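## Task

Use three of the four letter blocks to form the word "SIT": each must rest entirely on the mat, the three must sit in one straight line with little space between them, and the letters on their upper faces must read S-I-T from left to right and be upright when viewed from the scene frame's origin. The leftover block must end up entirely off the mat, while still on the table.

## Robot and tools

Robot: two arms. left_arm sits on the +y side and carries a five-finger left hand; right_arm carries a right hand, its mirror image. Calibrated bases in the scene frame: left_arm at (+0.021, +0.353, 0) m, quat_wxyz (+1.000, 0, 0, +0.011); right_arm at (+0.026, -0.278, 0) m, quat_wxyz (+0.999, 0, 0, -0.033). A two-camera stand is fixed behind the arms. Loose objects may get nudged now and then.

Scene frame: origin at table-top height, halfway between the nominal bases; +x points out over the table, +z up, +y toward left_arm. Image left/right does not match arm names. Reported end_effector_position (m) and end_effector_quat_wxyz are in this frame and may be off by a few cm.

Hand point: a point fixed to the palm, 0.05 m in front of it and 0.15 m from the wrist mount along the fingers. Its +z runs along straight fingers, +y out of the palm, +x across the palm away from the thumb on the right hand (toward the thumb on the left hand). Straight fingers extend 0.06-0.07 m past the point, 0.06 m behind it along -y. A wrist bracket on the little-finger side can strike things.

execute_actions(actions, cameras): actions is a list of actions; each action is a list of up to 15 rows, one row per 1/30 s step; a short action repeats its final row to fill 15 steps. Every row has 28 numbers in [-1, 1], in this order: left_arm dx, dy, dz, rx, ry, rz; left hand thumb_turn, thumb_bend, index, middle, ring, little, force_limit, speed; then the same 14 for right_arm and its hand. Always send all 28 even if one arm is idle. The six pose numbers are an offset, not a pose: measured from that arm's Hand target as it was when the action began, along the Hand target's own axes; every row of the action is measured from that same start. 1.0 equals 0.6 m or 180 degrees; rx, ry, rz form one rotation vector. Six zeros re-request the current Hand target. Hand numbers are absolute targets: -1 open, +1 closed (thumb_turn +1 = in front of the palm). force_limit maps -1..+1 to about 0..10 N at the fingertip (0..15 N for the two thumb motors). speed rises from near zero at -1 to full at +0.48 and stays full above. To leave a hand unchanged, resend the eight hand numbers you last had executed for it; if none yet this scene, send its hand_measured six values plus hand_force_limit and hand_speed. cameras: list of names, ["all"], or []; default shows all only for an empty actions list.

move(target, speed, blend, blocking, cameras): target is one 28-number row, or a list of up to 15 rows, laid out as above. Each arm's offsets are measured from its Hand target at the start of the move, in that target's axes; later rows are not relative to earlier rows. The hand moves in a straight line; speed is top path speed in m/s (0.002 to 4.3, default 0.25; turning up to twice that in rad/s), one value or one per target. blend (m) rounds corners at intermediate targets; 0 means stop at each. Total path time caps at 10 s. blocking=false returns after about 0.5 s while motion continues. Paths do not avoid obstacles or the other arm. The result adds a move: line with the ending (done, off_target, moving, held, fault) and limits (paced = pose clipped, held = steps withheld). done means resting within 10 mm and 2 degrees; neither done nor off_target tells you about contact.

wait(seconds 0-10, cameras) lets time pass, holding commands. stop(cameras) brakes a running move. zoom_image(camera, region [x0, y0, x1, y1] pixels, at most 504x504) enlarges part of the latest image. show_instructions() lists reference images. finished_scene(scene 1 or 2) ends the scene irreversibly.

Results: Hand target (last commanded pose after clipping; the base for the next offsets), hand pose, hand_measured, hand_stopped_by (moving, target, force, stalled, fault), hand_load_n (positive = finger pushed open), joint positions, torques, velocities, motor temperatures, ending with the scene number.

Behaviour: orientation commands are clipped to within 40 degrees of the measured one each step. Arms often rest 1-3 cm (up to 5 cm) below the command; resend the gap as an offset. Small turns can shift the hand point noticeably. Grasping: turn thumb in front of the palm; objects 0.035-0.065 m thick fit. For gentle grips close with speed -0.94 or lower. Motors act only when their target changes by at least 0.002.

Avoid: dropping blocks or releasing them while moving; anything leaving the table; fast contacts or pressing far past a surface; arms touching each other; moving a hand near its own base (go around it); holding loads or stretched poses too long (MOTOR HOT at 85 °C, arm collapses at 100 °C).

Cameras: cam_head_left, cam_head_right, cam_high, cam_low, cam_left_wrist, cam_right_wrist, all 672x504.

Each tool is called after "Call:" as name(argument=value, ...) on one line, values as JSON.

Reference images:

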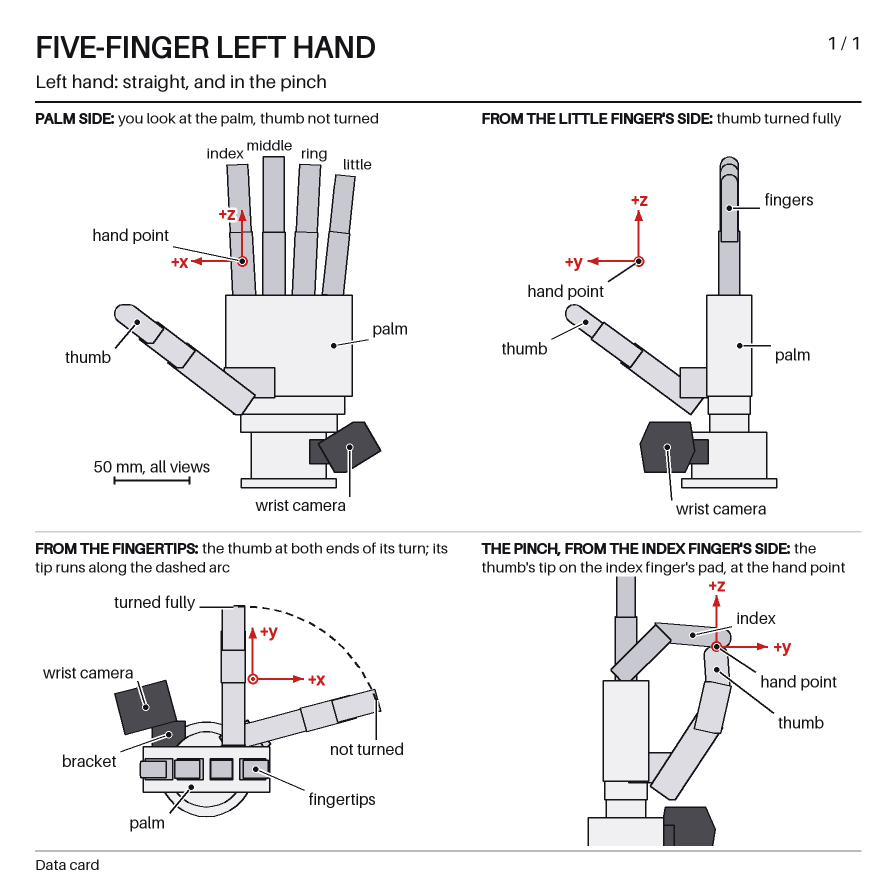

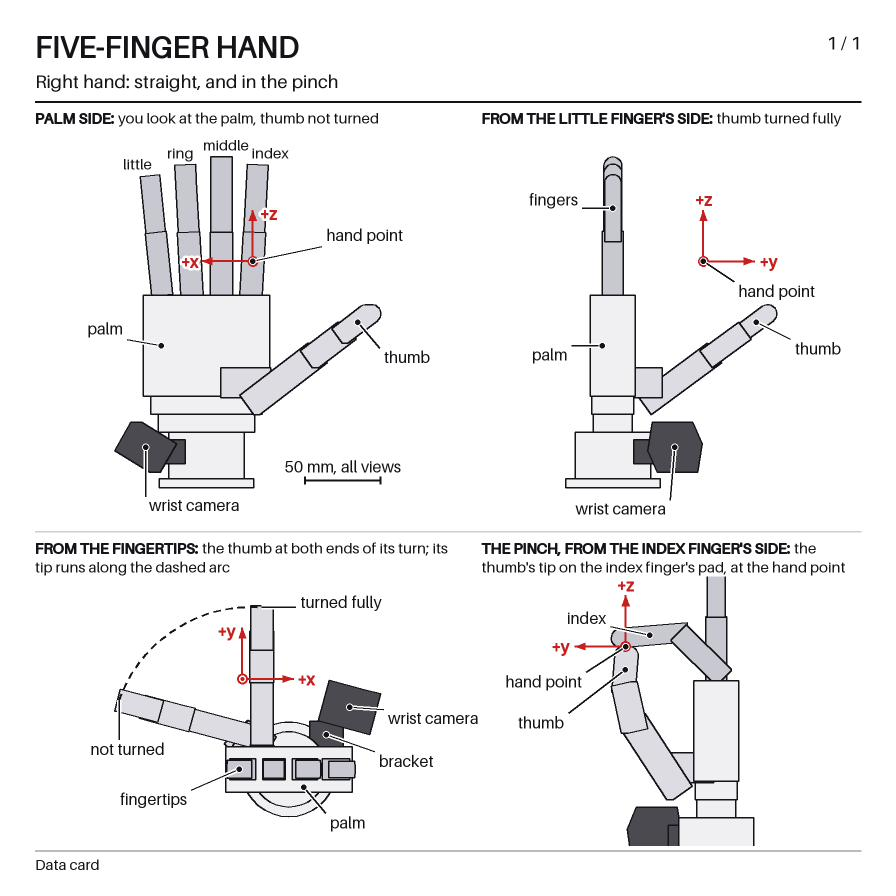

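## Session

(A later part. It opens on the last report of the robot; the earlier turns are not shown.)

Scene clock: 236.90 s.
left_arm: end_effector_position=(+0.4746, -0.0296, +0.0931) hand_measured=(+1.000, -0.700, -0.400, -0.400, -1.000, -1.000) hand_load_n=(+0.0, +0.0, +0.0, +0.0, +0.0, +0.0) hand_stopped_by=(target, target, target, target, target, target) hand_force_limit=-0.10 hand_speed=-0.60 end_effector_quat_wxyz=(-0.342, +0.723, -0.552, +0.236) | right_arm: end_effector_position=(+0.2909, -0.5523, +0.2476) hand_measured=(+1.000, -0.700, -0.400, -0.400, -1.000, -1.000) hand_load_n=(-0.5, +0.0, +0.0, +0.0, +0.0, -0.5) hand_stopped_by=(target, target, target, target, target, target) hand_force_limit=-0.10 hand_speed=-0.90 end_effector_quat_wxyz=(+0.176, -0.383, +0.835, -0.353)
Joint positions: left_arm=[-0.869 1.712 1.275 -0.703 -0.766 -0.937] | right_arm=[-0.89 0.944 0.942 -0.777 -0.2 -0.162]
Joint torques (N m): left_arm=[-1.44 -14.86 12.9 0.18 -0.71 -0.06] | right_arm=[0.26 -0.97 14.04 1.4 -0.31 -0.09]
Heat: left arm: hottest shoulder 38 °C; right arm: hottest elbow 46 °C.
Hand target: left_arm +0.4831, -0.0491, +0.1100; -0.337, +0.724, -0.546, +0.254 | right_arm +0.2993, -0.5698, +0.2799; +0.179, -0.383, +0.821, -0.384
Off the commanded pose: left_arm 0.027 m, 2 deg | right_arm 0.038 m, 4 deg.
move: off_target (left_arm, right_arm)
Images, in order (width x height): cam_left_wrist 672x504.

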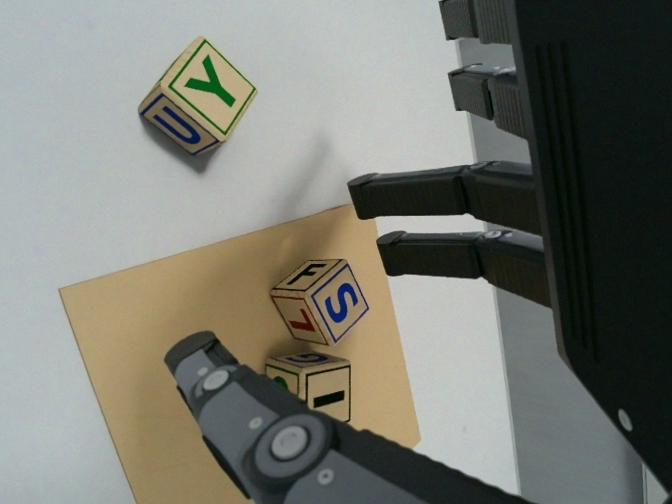

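Call:
move(target=[-0.0043,0.0025,0.062,0,0,0,1,-0.7,-0.4,-0.4,-1,-1,-0.1,-0.6, 0,0,0,0,0,0,1,-0.7,-0.4,-0.4,-1,-1,-0.1,-0.9], speed=0.12, cameras=["cam_left_wrist"])

Scene clock: 238.50 s.
left_arm: end_effector_position=(+0.4932, -0.0281, +0.0714) hand_measured=(+1.000, -0.700, -0.400, -0.400, -1.000, -1.000) hand_load_n=(+0.0, +0.0, +0.0, +0.0, +0.0, +0.0) hand_stopped_by=(target, target, target, target, target, target) hand_force_limit=-0.10 hand_speed=-0.60 end_effector_quat_wxyz=(-0.340, +0.722, -0.554, +0.236) | right_arm: end_effector_position=(+0.2909, -0.5523, +0.2476) hand_measured=(+1.000, -0.700, -0.400, -0.400, -1.000, -1.000) hand_load_n=(-0.5, +0.0, +0.0, +0.0, +0.0, +0.0) hand_stopped_by=(target, target, target, target, target, target) hand_force_limit=-0.10 hand_speed=-0.90 end_effector_quat_wxyz=(+0.176, -0.383, +0.835, -0.353)
Joint positions: left_arm=[-0.839 1.759 1.275 -0.628 -0.748 -0.897] | right_arm=[-0.89 0.944 0.942 -0.777 -0.2 -0.162]
Joint torques (N m): left_arm=[0.03 -15.5 11.7 1.1 -0.53 0.09] | right_arm=[-0.09 -1.49 14.12 1.35 -0.32 -0.08]
Heat: left arm: hottest shoulder 38 °C; right arm: hottest elbow 46 °C.
Hand target: left_arm +0.5089, -0.0390, +0.0850; -0.337, +0.724, -0.546, +0.254 | right_arm +0.2993, -0.5698, +0.2799; +0.179, -0.383, +0.821, -0.384
Off the commanded pose: left_arm 0.023 m, 2 deg | right_arm 0.038 m, 4 deg.
move: off_target (left_arm, right_arm)
Images, in order (width x height): cam_left_wrist 672x504.

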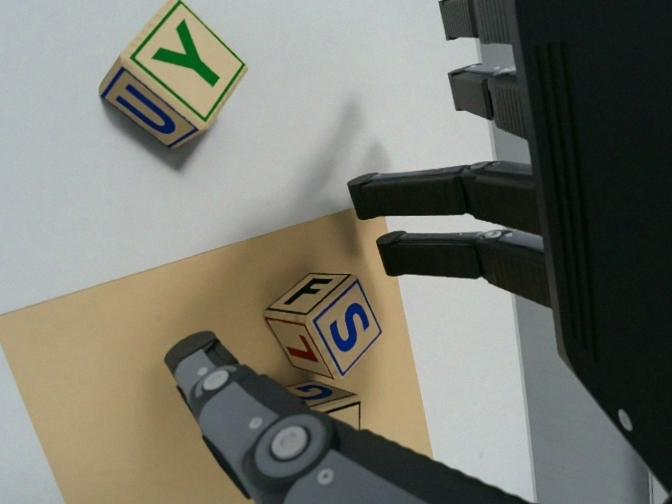

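Call:
move(target=[[0.0198,-0.0295,-0.0428,0,0,0,1,-0.7,-0.4,-0.4,-1,-1,-0.1,-0.6, 0,0,0,0,0,0,1,-0.7,-0.4,-0.4,-1,-1,-0.1,-0.9],[0.0198,0.0152,-0.0053,0,0,0,1,-0.7,-0.4,-0.4,-1,-1,-0.1,-0.6, 0,0,0,0,0,0,1,-0.7,-0.4,-0.4,-1,-1,-0.1,-0.9]], speed=0.12, cameras=["cam_left_wrist"])

Scene clock: 240.77 s.
left_arm: end_effector_position=(+0.5039, -0.0435, +0.0806) hand_measured=(+1.000, -0.700, -0.400, -0.400, -1.000, -1.000) hand_load_n=(+0.0, +0.0, +0.0, +0.0, +0.0, +0.0) hand_stopped_by=(target, target, target, target, target, target) hand_force_limit=-0.10 hand_speed=-0.60 end_effector_quat_wxyz=(-0.339, +0.724, -0.548, +0.246) | right_arm: end_effector_position=(+0.2909, -0.5523, +0.2476) hand_measured=(+1.000, -0.700, -0.400, -0.400, -1.000, -1.000) hand_load_n=(+0.0, +0.0, +0.0, +0.0, +0.0, +0.0) hand_stopped_by=(target, target, target, target, target, target) hand_force_limit=-0.10 hand_speed=-0.90 end_effector_quat_wxyz=(+0.176, -0.383, +0.835, -0.353)
Joint positions: left_arm=[-0.845 1.784 1.331 -0.645 -0.754 -0.909] | right_arm=[-0.89 0.944 0.942 -0.777 -0.2 -0.162]
Joint torques (N m): left_arm=[-1.38 -16.38 9.07 1.13 -0.69 -0.05] | right_arm=[0.97 -1.85 14.3 1.59 -0.31 -0.13]
Heat: left arm: hottest shoulder 38 °C; right arm: hottest elbow 46 °C.
Hand target: left_arm +0.5041, -0.0529, +0.0802; -0.337, +0.724, -0.546, +0.254 | right_arm +0.2993, -0.5698, +0.2799; +0.179, -0.383, +0.821, -0.384
Off the commanded pose: left_arm 0.009 m, 1 deg | right_arm 0.038 m, 4 deg.
move: off_target (right_arm)
Images, in order (width x height): cam_left_wrist 672x504.

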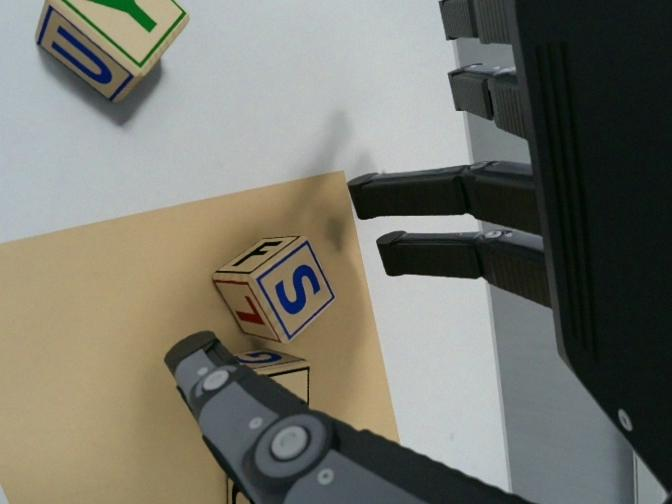

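Call:
move(target=[0,0.0287,0.0241,0,0,0,1,-0.7,-0.4,-0.4,-1,-1,-0.1,-0.6, 0,0,0,0,0,0,1,-0.7,-0.4,-0.4,-1,-1,-0.1,-0.9], speed=0.08, cameras=["cam_left_wrist"])

Scene clock: 242.13 s.
left_arm: end_effector_position=(+0.5065, -0.0461, +0.0618) hand_measured=(+1.000, -0.700, -0.400, -0.400, -1.000, -1.000) hand_load_n=(+0.0, +0.0, +0.0, +0.0, +0.0, +0.0) hand_stopped_by=(target, target, target, target, target, target) hand_force_limit=-0.10 hand_speed=-0.60 end_effector_quat_wxyz=(-0.339, +0.724, -0.546, +0.249) | right_arm: end_effector_position=(+0.2909, -0.5523, +0.2476) hand_measured=(+1.000, -0.700, -0.400, -0.400, -1.000, -1.000) hand_load_n=(+0.0, +0.0, +0.0, +0.0, +0.0, +0.0) hand_stopped_by=(target, target, target, target, target, target) hand_force_limit=-0.10 hand_speed=-0.90 end_effector_quat_wxyz=(+0.176, -0.383, +0.835, -0.353)
Joint positions: left_arm=[-0.845 1.812 1.313 -0.591 -0.755 -0.909] | right_arm=[-0.89 0.944 0.942 -0.777 -0.2 -0.162]
Joint torques (N m): left_arm=[-1.38 -16.15 8.17 1.11 -0.68 -0.05] | right_arm=[0.21 -1.38 14.2 1.22 -0.29 -0.12]
Heat: left arm: hottest shoulder 38 °C; right arm: hottest elbow 46 °C.
Hand target: left_arm +0.5042, -0.0529, +0.0578; -0.337, +0.724, -0.546, +0.254 | right_arm +0.2993, -0.5698, +0.2799; +0.179, -0.383, +0.821, -0.384
Off the commanded pose: left_arm 0.008 m, 1 deg | right_arm 0.038 m, 4 deg.
move: off_target (right_arm)
Images, in order (width x height): cam_left_wrist 672x504.

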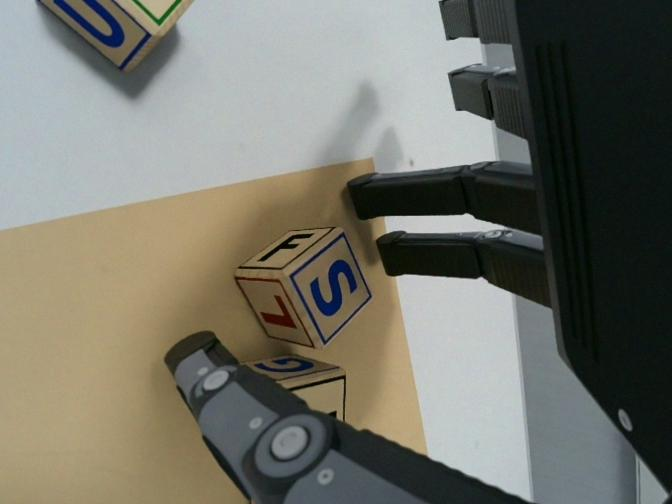

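Call:
move(target=[0,0,0,0,0,0,1,-0.2,0.3,0.3,-1,-1,0.0,-0.92, 0,0,0,0,0,0,1,-0.7,-0.4,-0.4,-1,-1,-0.1,-0.9], speed=0.08, cameras=["cam_left_wrist"])

Scene clock: 244.73 s.
left_arm: end_effector_position=(+0.5066, -0.0459, +0.0619) hand_measured=(+1.000, -0.456, +0.076, +0.040, -1.000, -1.000) hand_load_n=(-1.5, +7.5, +5.5, +2.5, +0.0, +0.0) hand_stopped_by=(target, force, force, force, target, target) hand_force_limit=0.00 hand_speed=-0.92 end_effector_quat_wxyz=(-0.340, +0.724, -0.546, +0.249) | right_arm: end_effector_position=(+0.2909, -0.5523, +0.2476) hand_measured=(+1.000, -0.700, -0.400, -0.400, -1.000, -1.000) hand_load_n=(+0.5, +0.0, +0.0, +0.0, +0.0, +0.0) hand_stopped_by=(target, target, target, target, target, target) hand_force_limit=-0.10 hand_speed=-0.90 end_effector_quat_wxyz=(+0.176, -0.383, +0.835, -0.353)
Joint positions: left_arm=[-0.845 1.812 1.313 -0.591 -0.756 -0.909] | right_arm=[-0.89 0.944 0.942 -0.777 -0.2 -0.162]
Joint torques (N m): left_arm=[-1.44 -16.26 8.1 1.14 -0.62 -0.05] | right_arm=[0.26 -1.32 14.22 1.1 -0.35 -0.11]
Heat: left arm: hottest shoulder 37 °C; right arm: hottest elbow 46 °C.
Hand target: left_arm +0.5042, -0.0529, +0.0578; -0.337, +0.724, -0.546, +0.254 | right_arm +0.2993, -0.5698, +0.2799; +0.179, -0.383, +0.821, -0.384
Off the commanded pose: left_arm 0.008 m, 1 deg | right_arm 0.038 m, 4 deg.
move: off_target (right_arm)
Images, in order (width x height): cam_left_wrist 672x504.

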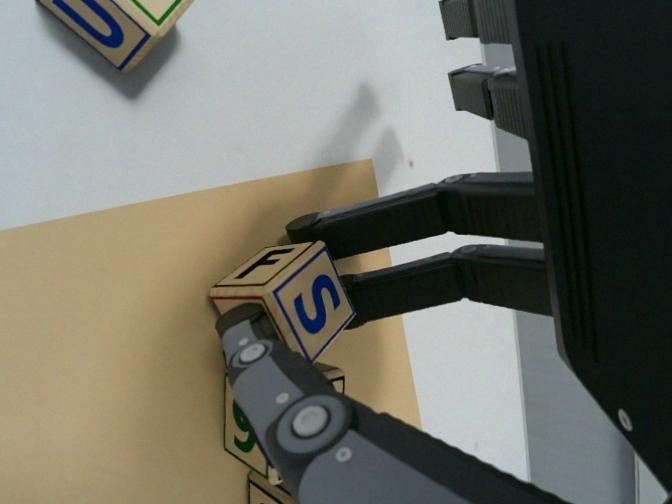

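Call:
move(target=[[0,-0.0958,-0.0804,0,0,0,1,-0.2,0.3,0.3,-1,-1,0.0,-0.92, 0,0,0,0,0,0,1,-0.7,-0.4,-0.4,-1,-1,-0.1,-0.9],[-0.0382,-0.036,-0.1258,0,0.1021,0.0857,1,-0.2,0.3,0.3,-1,-1,0.0,-0.92, 0,0,0,0,0,0,1,-0.7,-0.4,-0.4,-1,-1,-0.1,-0.9]], speed=[0.1, 0.2], cameras=["cam_left_wrist"])

Scene clock: 248.33 s.
left_arm: end_effector_position=(+0.4509, -0.0450, +0.1139) hand_measured=(+1.000, -0.456, +0.076, +0.040, -1.000, -1.000) hand_load_n=(-2.0, +7.5, +5.5, +2.0, +0.0, +0.0) hand_stopped_by=(target, force, force, force, target, target) hand_force_limit=0.00 hand_speed=-0.92 end_effector_quat_wxyz=(+0.275, -0.595, +0.689, -0.308) | right_arm: end_effector_position=(+0.2909, -0.5523, +0.2476) hand_measured=(+1.000, -0.700, -0.400, -0.400, -1.000, -1.000) hand_load_n=(+0.0, +0.0, +0.0, +0.0, +0.0, +0.0) hand_stopped_by=(target, target, target, target, target, target) hand_force_limit=-0.10 hand_speed=-0.90 end_effector_quat_wxyz=(+0.176, -0.383, +0.835, -0.353)
Joint positions: left_arm=[-0.845 1.573 1.124 -0.401 -0.501 -0.484] | right_arm=[-0.89 0.944 0.942 -0.777 -0.2 -0.162]
Joint torques (N m): left_arm=[0.21 -15.38 8.57 1.59 -0.3 0.08] | right_arm=[0.38 -1.79 14.37 1.22 -0.34 -0.11]
Heat: left arm: hottest shoulder 37 °C; right arm: hottest elbow 46 °C.
Hand target: left_arm +0.4557, -0.0429, +0.1229; +0.277, -0.595, +0.684, -0.319 | right_arm +0.2993, -0.5698, +0.2799; +0.179, -0.383, +0.821, -0.384
Off the commanded pose: left_arm 0.010 m, 1 deg | right_arm 0.038 m, 4 deg.
move: off_target (right_arm)
Images, in order (width x height): cam_left_wrist 672x504.

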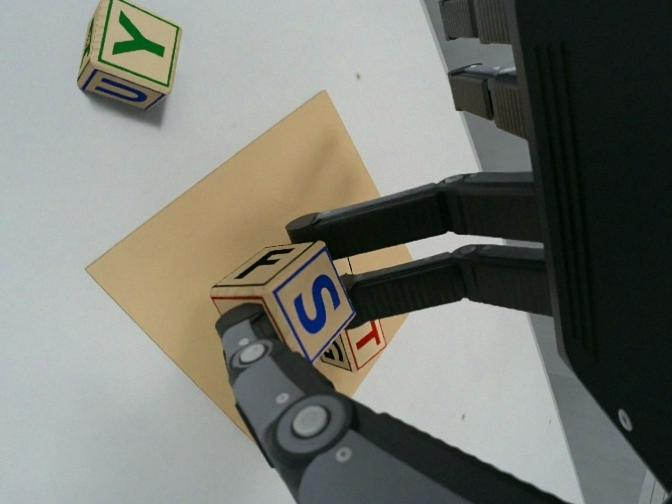

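Call:
move(target=[0,0.0842,0.0707,0,0,0,1,-0.2,0.3,0.3,-1,-1,0.0,-0.92, 0,0,0,0,0,0,1,-0.7,-0.4,-0.4,-1,-1,-0.1,-0.9], speed=0.1, cameras=["cam_left_wrist"])

Scene clock: 250.00 s.
left_arm: end_effector_position=(+0.4508, -0.0451, +0.0613) hand_measured=(+1.000, -0.456, +0.076, +0.040, -1.000, -1.000) hand_load_n=(-0.5, +7.5, +4.5, +3.5, +0.0, +0.0) hand_stopped_by=(target, force, force, force, target, target) hand_force_limit=0.00 hand_speed=-0.92 end_effector_quat_wxyz=(+0.275, -0.594, +0.685, -0.319) | right_arm: end_effector_position=(+0.2909, -0.5523, +0.2476) hand_measured=(+1.000, -0.700, -0.400, -0.400, -1.000, -1.000) hand_load_n=(+0.0, +0.0, +0.0, +0.0, -0.5, +0.0) hand_stopped_by=(target, target, target, target, target, target) hand_force_limit=-0.10 hand_speed=-0.90 end_effector_quat_wxyz=(+0.176, -0.383, +0.835, -0.353)
Joint positions: left_arm=[-0.845 1.638 1.035 -0.224 -0.5 -0.482] | right_arm=[-0.89 0.944 0.942 -0.777 -0.2 -0.162]
Joint torques (N m): left_arm=[0.15 -13.22 7.99 1.66 -0.32 0.08] | right_arm=[0.73 -0.5 14.17 1.22 -0.29 -0.1]
Heat: left arm: hottest shoulder 37 °C; right arm: hottest elbow 46 °C.
Hand target: left_arm +0.4555, -0.0428, +0.0567; +0.277, -0.595, +0.684, -0.318 | right_arm +0.2993, -0.5698, +0.2799; +0.179, -0.383, +0.821, -0.384
Off the commanded pose: left_arm 0.007 m, 0 deg | right_arm 0.038 m, 4 deg.
move: off_target (right_arm)
Images, in order (width x height): cam_left_wrist 672x504.

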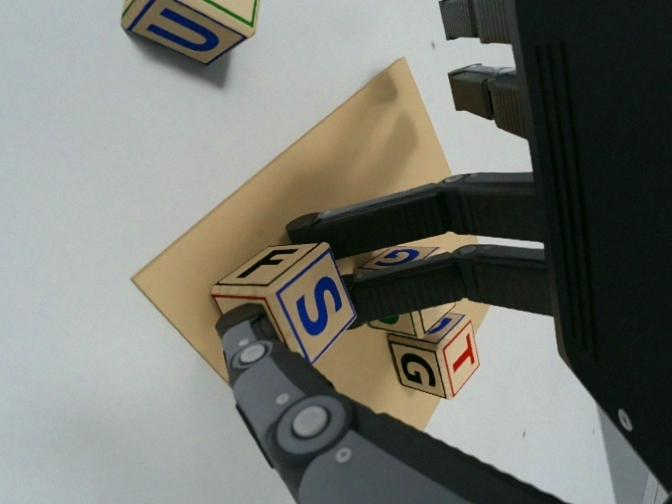

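Call:
move(target=[[0,-0.005,-0.0043,0,0,0,1,-0.75,-0.4,-0.4,-1,-1,0.0,-0.86, 0,0,0,0,0,0,1,-0.7,-0.4,-0.4,-1,-1,-0.1,-0.9],[0,-0.005,-0.0043,0,0,0,1,-0.75,-1,-1,-1,-1,0.0,-0.5, 0,0,0,0,0,0,1,-0.7,-0.4,-0.4,-1,-1,-0.1,-0.9],[0,-0.166,-0.1393,0,0,0,1,-0.75,-1,-1,-1,-1,0.0,-0.5, 0,0,0,0,0,0,1,-0.7,-0.4,-0.4,-1,-1,-0.1,-0.9]], speed=[0.1, 0.1, 0.18], cameras=["cam_left_wrist", "cam_head_left"])

Scene clock: 254.97 s.
left_arm: end_effector_position=(+0.4410, -0.0345, +0.1614) hand_measured=(+1.000, -0.750, -1.000, -1.000, -1.000, -1.000) hand_load_n=(+0.0, +0.0, +0.0, +0.0, +0.0, +0.0) hand_stopped_by=(target, target, target, target, target, target) hand_force_limit=0.00 hand_speed=-0.50 end_effector_quat_wxyz=(+0.274, -0.594, +0.694, -0.301) | right_arm: end_effector_position=(+0.2909, -0.5523, +0.2476) hand_measured=(+1.000, -0.700, -0.400, -0.400, -1.000, -1.000) hand_load_n=(+0.0, +0.0, +0.0, +0.0, +0.0, +0.0) hand_stopped_by=(target, target, target, target, target, target) hand_force_limit=-0.10 hand_speed=-0.90 end_effector_quat_wxyz=(+0.176, -0.383, +0.835, -0.353)
Joint positions: left_arm=[-0.845 1.496 1.176 -0.545 -0.5 -0.481] | right_arm=[-0.89 0.944 0.942 -0.777 -0.2 -0.162]
Joint torques (N m): left_arm=[0.15 -13.33 13.91 0.64 -0.33 0.07] | right_arm=[0.03 -0.91 14.04 1.24 -0.32 -0.07]
Heat: left arm: hottest elbow 38 °C; right arm: hottest elbow 47 °C.
Hand target: left_arm +0.4558, -0.0429, +0.1869; +0.277, -0.595, +0.684, -0.319 | right_arm +0.2993, -0.5698, +0.2799; +0.179, -0.383, +0.821, -0.384
Off the commanded pose: left_arm 0.031 m, 2 deg | right_arm 0.038 m, 4 deg.
move: off_target (left_arm, right_arm)
Images, in order (width x height): cam_head_left 672x504, cam_left_wrist 672x504.

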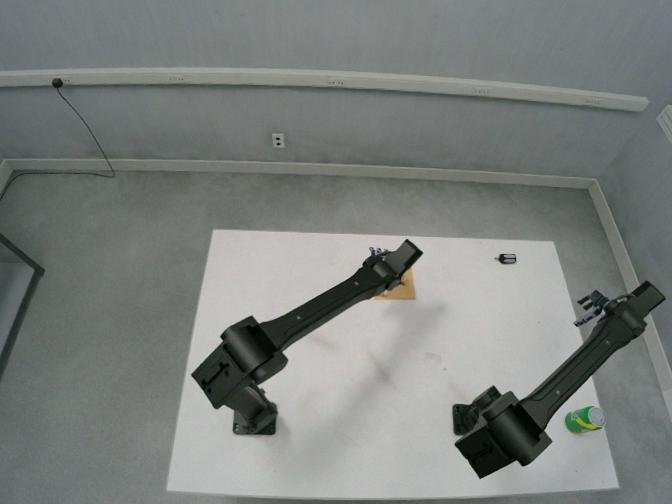

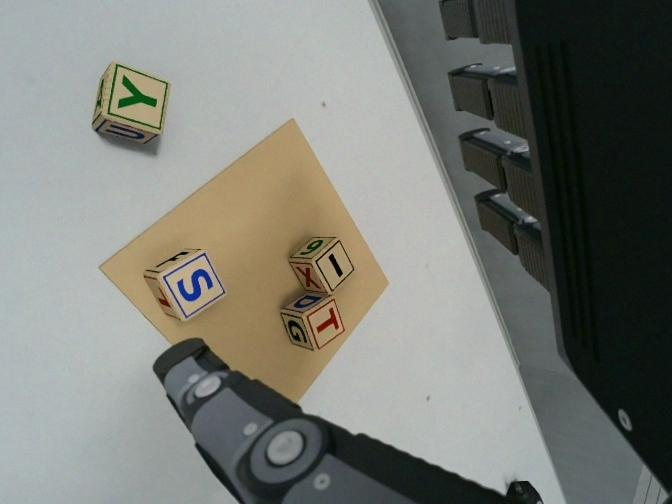

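Call:
zoom_image(camera="cam_left_wrist", region=[130, 200, 400, 400])

Scaled by 1.867.

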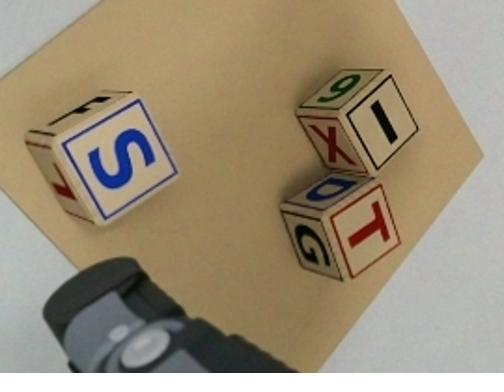

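Call:
move(target=[0.0808,0.0258,0.1688,0,-0.0285,-0.0239,1,-0.7,-0.4,-0.4,-1,-1,-0.1,-0.6, 0,0,0,0,0,0,1,-0.7,-0.4,-0.4,-1,-1,-0.1,-0.9], speed=0.2, cameras=["cam_left_wrist"])

Scene clock: 258.90 s.
left_arm: end_effector_position=(+0.5011, -0.0801, +0.0875) hand_measured=(+1.000, -0.700, -0.400, -0.400, -1.000, -1.000) hand_load_n=(+0.0, +0.0, +0.0, +0.0, +0.0, +0.0) hand_stopped_by=(target, target, target, target, target, target) hand_force_limit=-0.10 hand_speed=-0.60 end_effector_quat_wxyz=(-0.297, +0.631, -0.662, +0.274) | right_arm: end_effector_position=(+0.2909, -0.5523, +0.2476) hand_measured=(+1.000, -0.700, -0.400, -0.400, -1.000, -1.000) hand_load_n=(+0.0, +0.0, +0.0, +0.0, +0.0, +0.0) hand_stopped_by=(target, target, target, target, target, target) hand_force_limit=-0.10 hand_speed=-0.90 end_effector_quat_wxyz=(+0.176, -0.383, +0.835, -0.353)
Joint positions: left_arm=[-0.845 1.78 1.339 -0.497 -0.582 -0.581] | right_arm=[-0.89 0.944 0.942 -0.777 -0.2 -0.162]
Joint torques (N m): left_arm=[-1.03 -16.5 13.29 1.25 -0.54 -0.06] | right_arm=[-0.15 -0.97 14.19 1.26 -0.37 -0.14]
Heat: left arm: hottest elbow 38 °C; right arm: hottest elbow 47 °C.
Hand target: left_arm +0.5158, -0.1002, +0.1097; -0.295, +0.633, -0.649, +0.302 | right_arm +0.2993, -0.5698, +0.2799; +0.179, -0.383, +0.821, -0.384
Off the commanded pose: left_arm 0.034 m, 4 deg | right_arm 0.038 m, 4 deg.
move: off_target (left_arm, right_arm)
Images, in order (width x height): cam_left_wrist 672x504.

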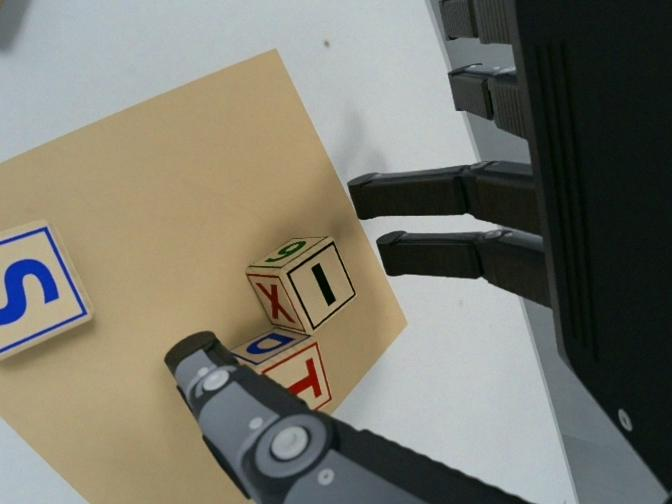

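Call:
move(target=[-0.0323,0.0345,0.0368,0,0,0,1,-0.7,-0.4,-0.4,-1,-1,-0.1,-0.6, 0,0,0,0,0,0,1,-0.7,-0.4,-0.4,-1,-1,-0.1,-0.9], speed=0.12, cameras=["cam_left_wrist"])

Scene clock: 260.53 s.
left_arm: end_effector_position=(+0.5147, -0.0840, +0.0853) hand_measured=(+1.000, -0.700, -0.400, -0.400, -1.000, -1.000) hand_load_n=(+0.5, +0.0, -0.5, +0.0, +0.0, +0.0) hand_stopped_by=(target, target, target, target, target, target) hand_force_limit=-0.10 hand_speed=-0.60 end_effector_quat_wxyz=(-0.293, +0.634, -0.649, +0.303) | right_arm: end_effector_position=(+0.2909, -0.5523, +0.2476) hand_measured=(+1.000, -0.700, -0.400, -0.400, -1.000, -1.000) hand_load_n=(+0.0, +0.0, +0.0, +0.0, +0.0, +0.0) hand_stopped_by=(target, target, target, target, target, target) hand_force_limit=-0.10 hand_speed=-0.90 end_effector_quat_wxyz=(+0.176, -0.383, +0.835, -0.353)
Joint positions: left_arm=[-0.83 1.786 1.316 -0.401 -0.568 -0.572] | right_arm=[-0.89 0.944 0.942 -0.777 -0.2 -0.162]
Joint torques (N m): left_arm=[0.21 -16.26 8.51 1.52 -0.34 0.09] | right_arm=[-0.26 -1.38 14.28 1.33 -0.32 -0.11]
Heat: left arm: hottest elbow 38 °C; right arm: hottest elbow 47 °C.
Hand target: left_arm +0.5198, -0.0810, +0.0796; -0.295, +0.634, -0.648, +0.302 | right_arm +0.2993, -0.5698, +0.2799; +0.179, -0.383, +0.821, -0.384
Off the commanded pose: left_arm 0.008 m, 0 deg | right_arm 0.038 m, 4 deg.
move: off_target (right_arm)
Images, in order (width x height): cam_left_wrist 672x504.

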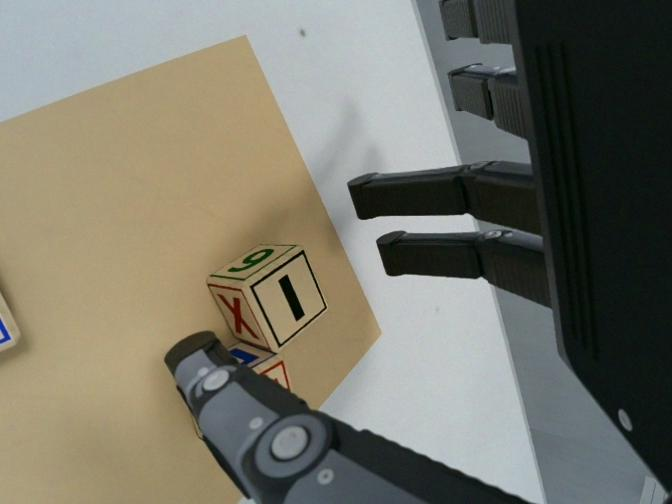

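Call:
move(target=[0,0.0268,0.0225,0,0,0,1,-0.7,-0.4,-0.4,-1,-1,-0.1,-0.6, 0,0,0,0,0,0,1,-0.7,-0.4,-0.4,-1,-1,-0.1,-0.9], speed=0.08, cameras=["cam_left_wrist"])

Scene clock: 261.80 s.
left_arm: end_effector_position=(+0.5145, -0.0840, +0.0632) hand_measured=(+1.000, -0.700, -0.400, -0.400, -1.000, -1.000) hand_load_n=(+0.0, +0.0, +0.0, +0.0, +0.0, +0.0) hand_stopped_by=(target, target, target, target, target, target) hand_force_limit=-0.10 hand_speed=-0.60 end_effector_quat_wxyz=(-0.293, +0.633, -0.649, +0.302) | right_arm: end_effector_position=(+0.2909, -0.5523, +0.2476) hand_measured=(+1.000, -0.700, -0.400, -0.400, -1.000, -1.000) hand_load_n=(+0.0, +0.0, +0.0, +0.0, +0.0, +0.0) hand_stopped_by=(target, target, target, target, target, target) hand_force_limit=-0.10 hand_speed=-0.90 end_effector_quat_wxyz=(+0.176, -0.383, +0.835, -0.353)
Joint positions: left_arm=[-0.83 1.814 1.292 -0.351 -0.568 -0.572] | right_arm=[-0.89 0.944 0.942 -0.777 -0.2 -0.162]
Joint torques (N m): left_arm=[0.21 -16.56 8.38 1.57 -0.35 0.1] | right_arm=[-1.03 -1.55 14.23 1.32 -0.34 -0.15]
Heat: left arm: hottest elbow 38 °C; right arm: hottest elbow 47 °C.
Hand target: left_arm +0.5198, -0.0810, +0.0587; -0.295, +0.634, -0.649, +0.302 | right_arm +0.2993, -0.5698, +0.2799; +0.179, -0.383, +0.821, -0.384
Off the commanded pose: left_arm 0.008 m, 0 deg | right_arm 0.038 m, 4 deg.
move: off_target (right_arm)
Images, in order (width x height): cam_left_wrist 672x504.

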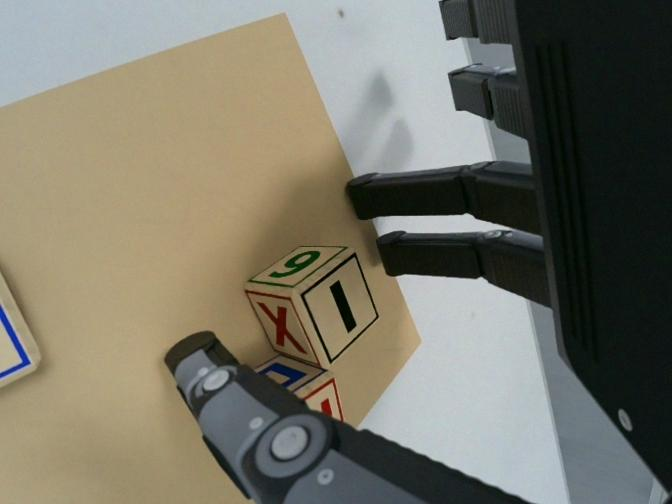

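Call:
move(target=[0,0,0,0,0,0,1,-0.2,0.3,0.3,-1,-1,0.0,-0.92, 0,0,0,0,0,0,1,-0.7,-0.4,-0.4,-1,-1,-0.1,-0.9], speed=0.08, cameras=["cam_left_wrist"])

Scene clock: 264.53 s.
left_arm: end_effector_position=(+0.5145, -0.0840, +0.0632) hand_measured=(+1.000, -0.468, +0.084, +0.046, -1.000, -1.000) hand_load_n=(-2.0, +8.5, +6.0, +2.5, +0.0, +0.0) hand_stopped_by=(target, force, force, force, target, target) hand_force_limit=0.00 hand_speed=-0.92 end_effector_quat_wxyz=(-0.293, +0.633, -0.650, +0.302) | right_arm: end_effector_position=(+0.2909, -0.5523, +0.2476) hand_measured=(+1.000, -0.700, -0.400, -0.400, -1.000, -1.000) hand_load_n=(+0.0, +0.0, +0.0, +0.0, +0.0, +0.0) hand_stopped_by=(target, target, target, target, target, target) hand_force_limit=-0.10 hand_speed=-0.90 end_effector_quat_wxyz=(+0.176, -0.383, +0.835, -0.353)
Joint positions: left_arm=[-0.83 1.814 1.292 -0.351 -0.568 -0.571] | right_arm=[-0.89 0.944 0.942 -0.777 -0.2 -0.162]
Joint torques (N m): left_arm=[0.15 -16.56 8.34 1.52 -0.36 0.09] | right_arm=[-0.44 -1.14 14.22 1.39 -0.26 -0.07]
Heat: left arm: hottest elbow 38 °C; right arm: hottest elbow 47 °C.
Hand target: left_arm +0.5198, -0.0810, +0.0587; -0.295, +0.633, -0.649, +0.302 | right_arm +0.2993, -0.5698, +0.2799; +0.179, -0.383, +0.821, -0.384
Off the commanded pose: left_arm 0.008 m, 0 deg | right_arm 0.038 m, 4 deg.
move: off_target (right_arm)
Images, in order (width x height): cam_left_wrist 672x504.

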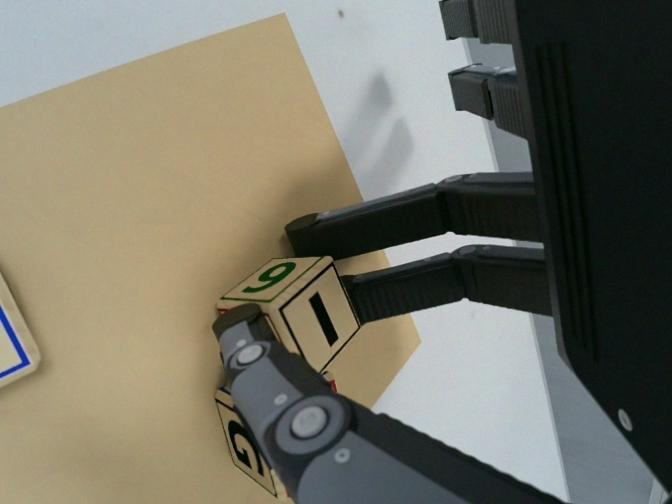

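Call:
move(target=[[0,-0.0958,-0.0804,0,0,0,1,-0.2,0.3,0.3,-1,-1,0.0,-0.92, 0,0,0,0,0,0,1,-0.7,-0.4,-0.4,-1,-1,-0.1,-0.9],[-0.018,-0.0833,-0.0875,0,0.4128,0.3465,1,-0.2,0.3,0.3,-1,-1,0.0,-0.92, 0,0,0,0,0,0,1,-0.7,-0.4,-0.4,-1,-1,-0.1,-0.9]], speed=[0.1, 0.3], cameras=["cam_left_wrist", "cam_head_left"])

Scene clock: 271.43 s.
left_arm: end_effector_position=(+0.4927, -0.0655, +0.1167) hand_measured=(+1.000, -0.468, +0.084, +0.046, -1.000, -1.000) hand_load_n=(-2.5, +8.5, +6.0, +2.5, +0.0, +0.0) hand_stopped_by=(target, force, force, force, target, target) hand_force_limit=0.00 hand_speed=-0.92 end_effector_quat_wxyz=(-0.047, +0.059, +0.907, -0.413) | right_arm: end_effector_position=(+0.2909, -0.5523, +0.2476) hand_measured=(+1.000, -0.700, -0.400, -0.400, -1.000, -1.000) hand_load_n=(+0.0, +0.0, +0.0, +0.0, +0.0, +0.0) hand_stopped_by=(target, target, target, target, target, target) hand_force_limit=-0.10 hand_speed=-0.90 end_effector_quat_wxyz=(+0.176, -0.383, +0.835, -0.353)
Joint positions: left_arm=[-0.567 1.928 1.649 -0.901 0.785 0.993] | right_arm=[-0.89 0.944 0.942 -0.777 -0.2 -0.162]
Joint torques (N m): left_arm=[0.32 -18.43 13.75 0.1 0.71 0.07] | right_arm=[-0.03 -1.67 14.26 1.35 -0.31 -0.08]
Heat: left arm: hottest elbow 38 °C; right arm: hottest elbow 47 °C.
Hand target: left_arm +0.5121, -0.0700, +0.1308; -0.031, +0.066, +0.904, -0.421 | right_arm +0.2993, -0.5698, +0.2799; +0.179, -0.383, +0.821, -0.384
Off the commanded pose: left_arm 0.024 m, 2 deg | right_arm 0.038 m, 4 deg.
move: off_target (left_arm, right_arm)
Images, in order (width x height): cam_head_left 672x504, cam_left_wrist 672x504.

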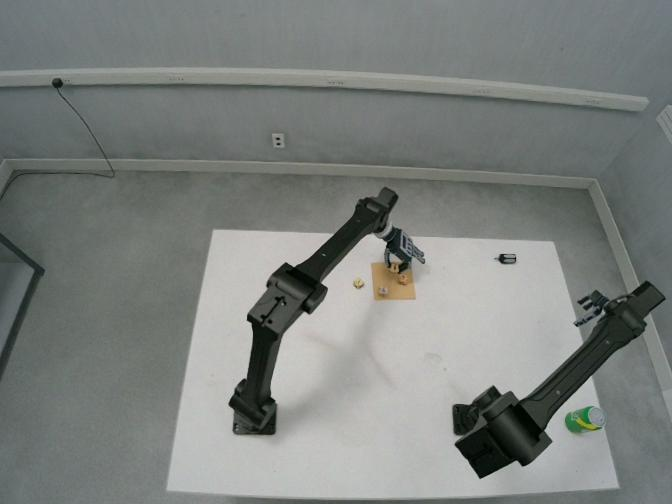

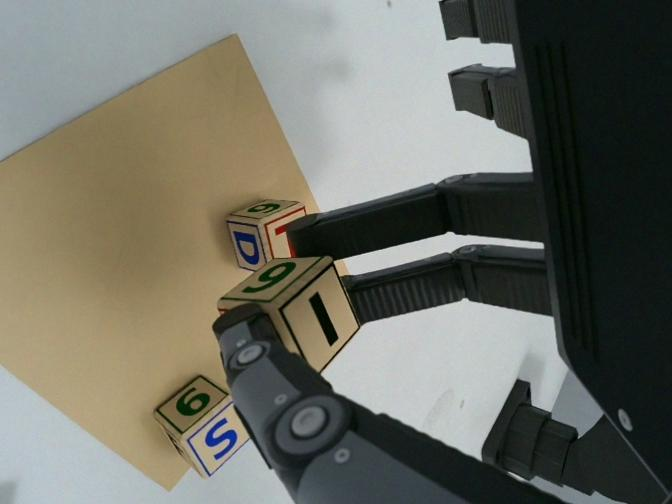

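Call:
zoom_image(camera="cam_left_wrist", region=[130, 180, 380, 490])

Scaled by 1.626.

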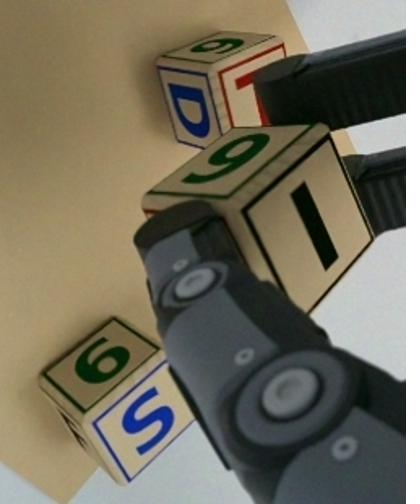

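Call:
move(target=[0.0092,0.0718,0.0077,0,0,0,1,-0.2,0.3,0.3,-1,-1,0.0,-0.92, 0,0,0,0,0,0,1,-0.7,-0.4,-0.4,-1,-1,-0.1,-0.9], speed=0.12, cameras=["cam_left_wrist"])

Scene clock: 283.93 s.
left_arm: end_effector_position=(+0.5049, -0.0471, +0.0997) hand_measured=(+1.000, -0.468, +0.084, +0.046, -1.000, -1.000) hand_load_n=(-2.5, +8.5, +6.0, +3.0, +0.0, +0.0) hand_stopped_by=(target, force, force, force, target, target) hand_force_limit=0.00 hand_speed=-0.92 end_effector_quat_wxyz=(-0.035, +0.064, +0.905, -0.419) | right_arm: end_effector_position=(+0.2909, -0.5523, +0.2476) hand_measured=(+1.000, -0.700, -0.400, -0.400, -1.000, -1.000) hand_load_n=(+0.0, +0.0, +0.0, +0.0, +0.0, +0.0) hand_stopped_by=(target, target, target, target, target, target) hand_force_limit=-0.10 hand_speed=-0.90 end_effector_quat_wxyz=(+0.176, -0.383, +0.835, -0.353)
Joint positions: left_arm=[-0.53 1.932 1.608 -0.858 0.799 1.037] | right_arm=[-0.89 0.944 0.942 -0.777 -0.2 -0.162]
Joint torques (N m): left_arm=[0.03 -18.84 8.7 0.98 0.71 0.09] | right_arm=[-0.91 -1.26 14.34 1.35 -0.34 -0.07]
Heat: left arm: hottest shoulder 38 °C; right arm: hottest elbow 48 °C.
Hand target: left_arm +0.5101, -0.0453, +0.0949; -0.031, +0.066, +0.904, -0.421 | right_arm +0.2993, -0.5698, +0.2799; +0.179, -0.383, +0.821, -0.384
Off the commanded pose: left_arm 0.007 m, 1 deg | right_arm 0.038 m, 4 deg.
move: off_target (right_arm)
Images, in order (width x height): cam_left_wrist 672x504.

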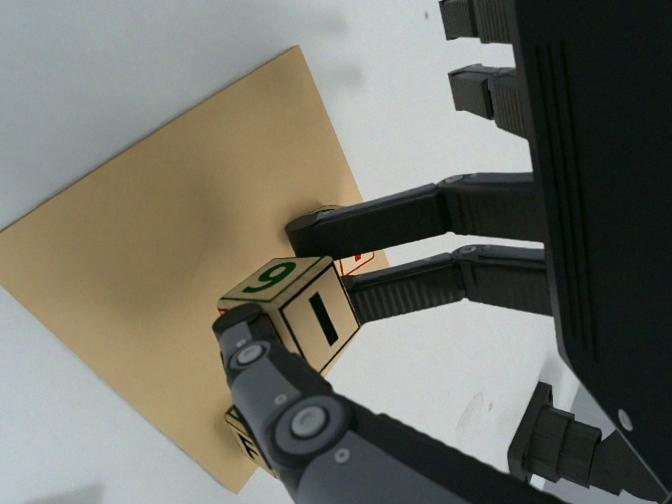

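Call:
zoom_image(camera="cam_left_wrist", region=[200, 180, 420, 380])

Scaled by 2.291.

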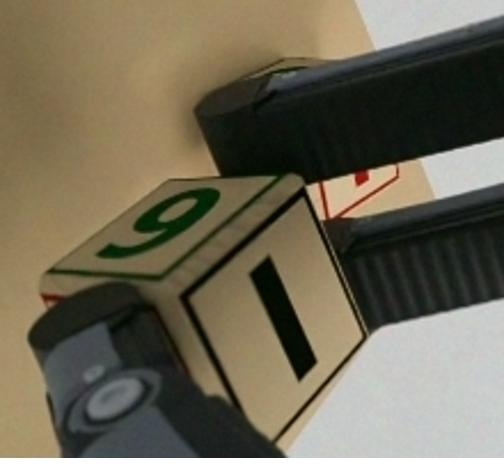

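Call:
move(target=[0.024,-0.0032,0.0222,0,0,0,1,-0.2,0.3,0.3,-1,-1,0.0,-0.92, 0,0,0,0,0,0,1,-0.7,-0.4,-0.4,-1,-1,-0.1,-0.9], speed=0.1, cameras=["cam_left_wrist"])

Call:
zoom_image(camera="cam_left_wrist", region=[200, 180, 420, 380])

Scene clock: 285.83 s.
left_arm: end_effector_position=(+0.4963, -0.0486, +0.0815) hand_measured=(+1.000, -0.468, +0.084, +0.046, -1.000, -1.000) hand_load_n=(-2.5, +8.5, +6.0, +2.5, +0.0, +0.0) hand_stopped_by=(target, force, force, force, target, target) hand_force_limit=0.00 hand_speed=-0.92 end_effector_quat_wxyz=(-0.037, +0.062, +0.906, -0.418) | right_arm: end_effector_position=(+0.2909, -0.5523, +0.2476) hand_measured=(+1.000, -0.700, -0.400, -0.400, -1.000, -1.000) hand_load_n=(+0.0, +0.0, +0.0, +0.5, -0.5, -0.5) hand_stopped_by=(target, target, target, target, target, target) hand_force_limit=-0.10 hand_speed=-0.90 end_effector_quat_wxyz=(+0.176, -0.383, +0.835, -0.353)
Joint positions: left_arm=[-0.54 1.932 1.557 -0.801 0.792 1.022] | right_arm=[-0.89 0.944 0.942 -0.777 -0.2 -0.162]
Joint torques (N m): left_arm=[-1.38 -20.42 8.35 1.01 0.54 -0.07] | right_arm=[-0.5 -0.73 14.28 1.22 -0.3 -0.12]
Heat: left arm: hottest shoulder 38 °C; right arm: hottest elbow 48 °C.
Hand target: left_arm +0.4941, -0.0546, +0.0878; -0.031, +0.066, +0.904, -0.421 | right_arm +0.2993, -0.5698, +0.2799; +0.179, -0.383, +0.821, -0.384
Off the commanded pose: left_arm 0.009 m, 1 deg | right_arm 0.038 m, 4 deg.
move: off_target (right_arm)
Images, in order (width x height): cam_left_wrist 672x504.

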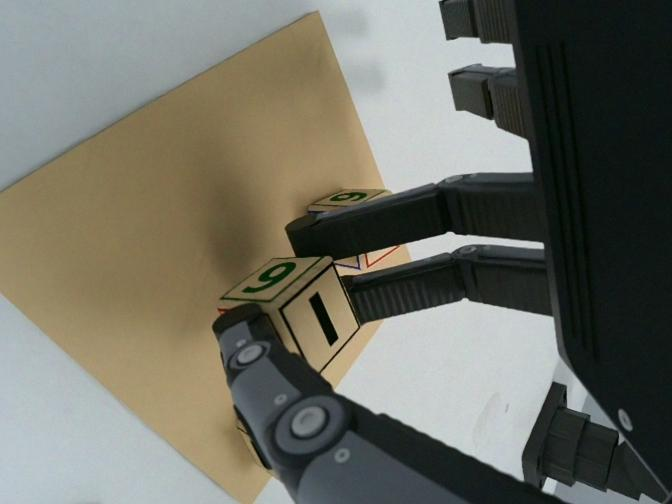

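Scaled by 2.291.

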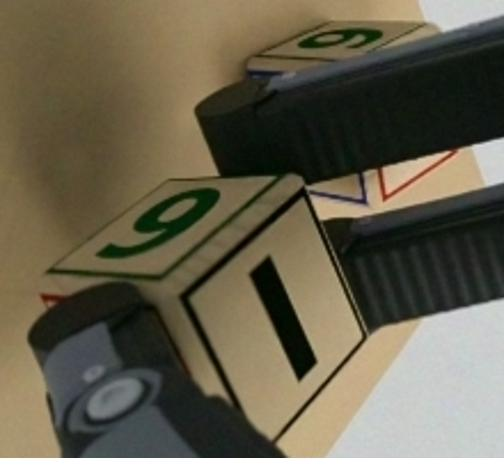

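Call:
move(target=[0,0.0345,0.0289,0,0,0,1,-0.2,0.3,0.3,-1,-1,0.0,-0.92, 0,0,0,0,0,0,1,-0.7,-0.4,-0.4,-1,-1,-0.1,-0.9], speed=0.07, cameras=["cam_left_wrist"])

Scene clock: 287.13 s.
left_arm: end_effector_position=(+0.4974, -0.0492, +0.0686) hand_measured=(+1.000, -0.468, +0.084, +0.046, -1.000, -1.000) hand_load_n=(-2.5, +8.5, +6.0, +3.0, +0.0, +0.0) hand_stopped_by=(target, force, force, force, target, target) hand_force_limit=0.00 hand_speed=-0.92 end_effector_quat_wxyz=(-0.027, +0.066, +0.904, -0.422) | right_arm: end_effector_position=(+0.2909, -0.5523, +0.2476) hand_measured=(+1.000, -0.700, -0.400, -0.400, -1.000, -1.000) hand_load_n=(+0.0, +0.0, +0.0, +0.0, +0.0, +0.0) hand_stopped_by=(target, target, target, target, target, target) hand_force_limit=-0.10 hand_speed=-0.90 end_effector_quat_wxyz=(+0.176, -0.383, +0.835, -0.353)
Joint positions: left_arm=[-0.54 1.935 1.523 -0.74 0.792 1.021] | right_arm=[-0.89 0.944 0.942 -0.777 -0.2 -0.162]
Joint torques (N m): left_arm=[-1.38 -18.2 8.27 1.09 0.54 -0.07] | right_arm=[-0.15 -1.38 14.31 1.29 -0.36 -0.12]
Heat: left arm: hottest shoulder 39 °C; right arm: hottest elbow 48 °C.
Hand target: left_arm +0.4941, -0.0546, +0.0608; -0.031, +0.066, +0.904, -0.421 | right_arm +0.2993, -0.5698, +0.2799; +0.179, -0.383, +0.821, -0.384
Off the commanded pose: left_arm 0.010 m, 1 deg | right_arm 0.038 m, 4 deg.
move: off_target (right_arm)
Images, in order (width x height): cam_left_wrist 672x504.

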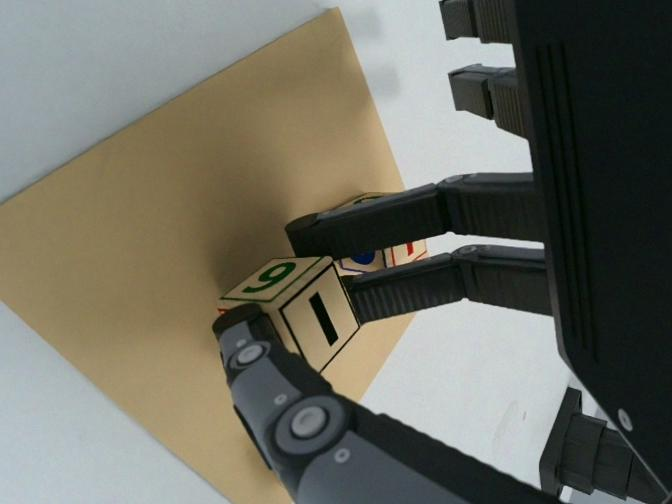

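Call:
move(target=[0,0.0102,0.0086,0,0,0,1,-0.2,0.3,0.3,-1,-1,0.0,-0.92, 0,0,0,0,0,0,1,-0.7,-0.4,-0.4,-1,-1,-0.1,-0.9], speed=0.06)

Scene clock: 288.50 s.
left_arm: end_effector_position=(+0.4975, -0.0493, +0.0604) hand_measured=(+1.000, -0.468, +0.084, +0.046, -1.000, -1.000) hand_load_n=(-2.5, +8.5, +6.0, +2.5, +0.0, +0.0) hand_stopped_by=(target, force, force, force, target, target) hand_force_limit=0.00 hand_speed=-0.92 end_effector_quat_wxyz=(-0.027, +0.065, +0.904, -0.422) | right_arm: end_effector_position=(+0.2909, -0.5523, +0.2476) hand_measured=(+1.000, -0.700, -0.400, -0.400, -1.000, -1.000) hand_load_n=(+0.0, +0.0, +0.0, +0.0, +0.0, +0.0) hand_stopped_by=(target, target, target, target, target, target) hand_force_limit=-0.10 hand_speed=-0.90 end_effector_quat_wxyz=(+0.176, -0.383, +0.835, -0.353)
Joint positions: left_arm=[-0.54 1.944 1.514 -0.722 0.792 1.02] | right_arm=[-0.89 0.944 0.942 -0.777 -0.2 -0.162]
Joint torques (N m): left_arm=[-1.38 -18.14 8.2 0.98 0.54 -0.05] | right_arm=[0.15 -1.73 14.24 1.17 -0.32 -0.15]
Heat: left arm: hottest shoulder 38 °C; right arm: hottest elbow 48 °C.
Hand target: left_arm +0.4942, -0.0546, +0.0529; -0.031, +0.066, +0.904, -0.421 | right_arm +0.2993, -0.5698, +0.2799; +0.179, -0.383, +0.821, -0.384
Off the commanded pose: left_arm 0.010 m, 1 deg | right_arm 0.038 m, 4 deg.
move: off_target (right_arm)

Call:
move(target=[0,0.0077,0.0064,0,0,0,1,-0.2,0.3,0.3,-1,-1,0.0,-0.92, 0,0,0,0,0,0,1,-0.7,-0.4,-0.4,-1,-1,-0.1,-0.9], speed=0.06, cameras=["cam_left_wrist"])

Scene clock: 289.43 s.
left_arm: end_effector_position=(+0.4983, -0.0500, +0.0597) hand_measured=(+1.000, -0.468, +0.084, +0.046, -1.000, -1.000) hand_load_n=(-2.5, +8.5, +6.0, +2.5, +0.0, +0.0) hand_stopped_by=(target, force, force, force, target, target) hand_force_limit=0.00 hand_speed=-0.92 end_effector_quat_wxyz=(-0.025, +0.065, +0.903, -0.424) | right_arm: end_effector_position=(+0.2909, -0.5523, +0.2476) hand_measured=(+1.000, -0.700, -0.400, -0.400, -1.000, -1.000) hand_load_n=(+0.0, +0.0, +0.0, +0.0, +0.0, +0.0) hand_stopped_by=(target, target, target, target, target, target) hand_force_limit=-0.10 hand_speed=-0.90 end_effector_quat_wxyz=(+0.176, -0.383, +0.835, -0.353)
Joint positions: left_arm=[-0.54 1.944 1.511 -0.712 0.792 1.016] | right_arm=[-0.89 0.944 0.942 -0.777 -0.2 -0.162]
Joint torques (N m): left_arm=[-1.44 -17.73 7.84 1.22 0.52 -0.01] | right_arm=[-0.56 -1.03 14.31 1.51 -0.27 -0.1]
Heat: left arm: hottest shoulder 38 °C; right arm: hottest elbow 48 °C.
Hand target: left_arm +0.4942, -0.0546, +0.0469; -0.031, +0.066, +0.904, -0.421 | right_arm +0.2993, -0.5698, +0.2799; +0.179, -0.383, +0.821, -0.384
Off the commanded pose: left_arm 0.014 m, 1 deg | right_arm 0.038 m, 4 deg.
move: off_target (left_arm, right_arm)
Images, in order (width x height): cam_left_wrist 672x504.

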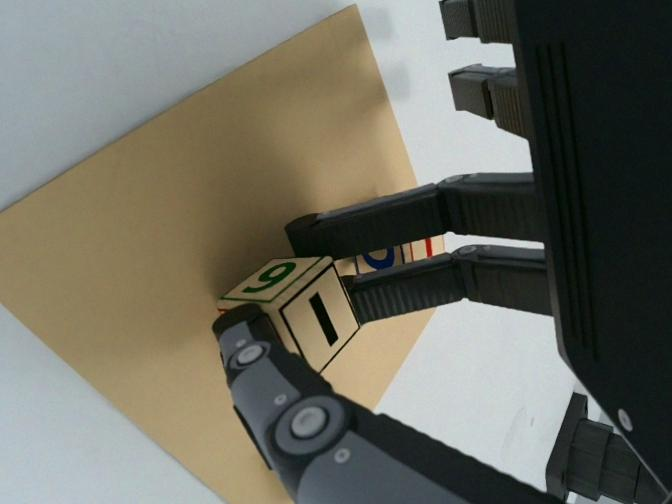

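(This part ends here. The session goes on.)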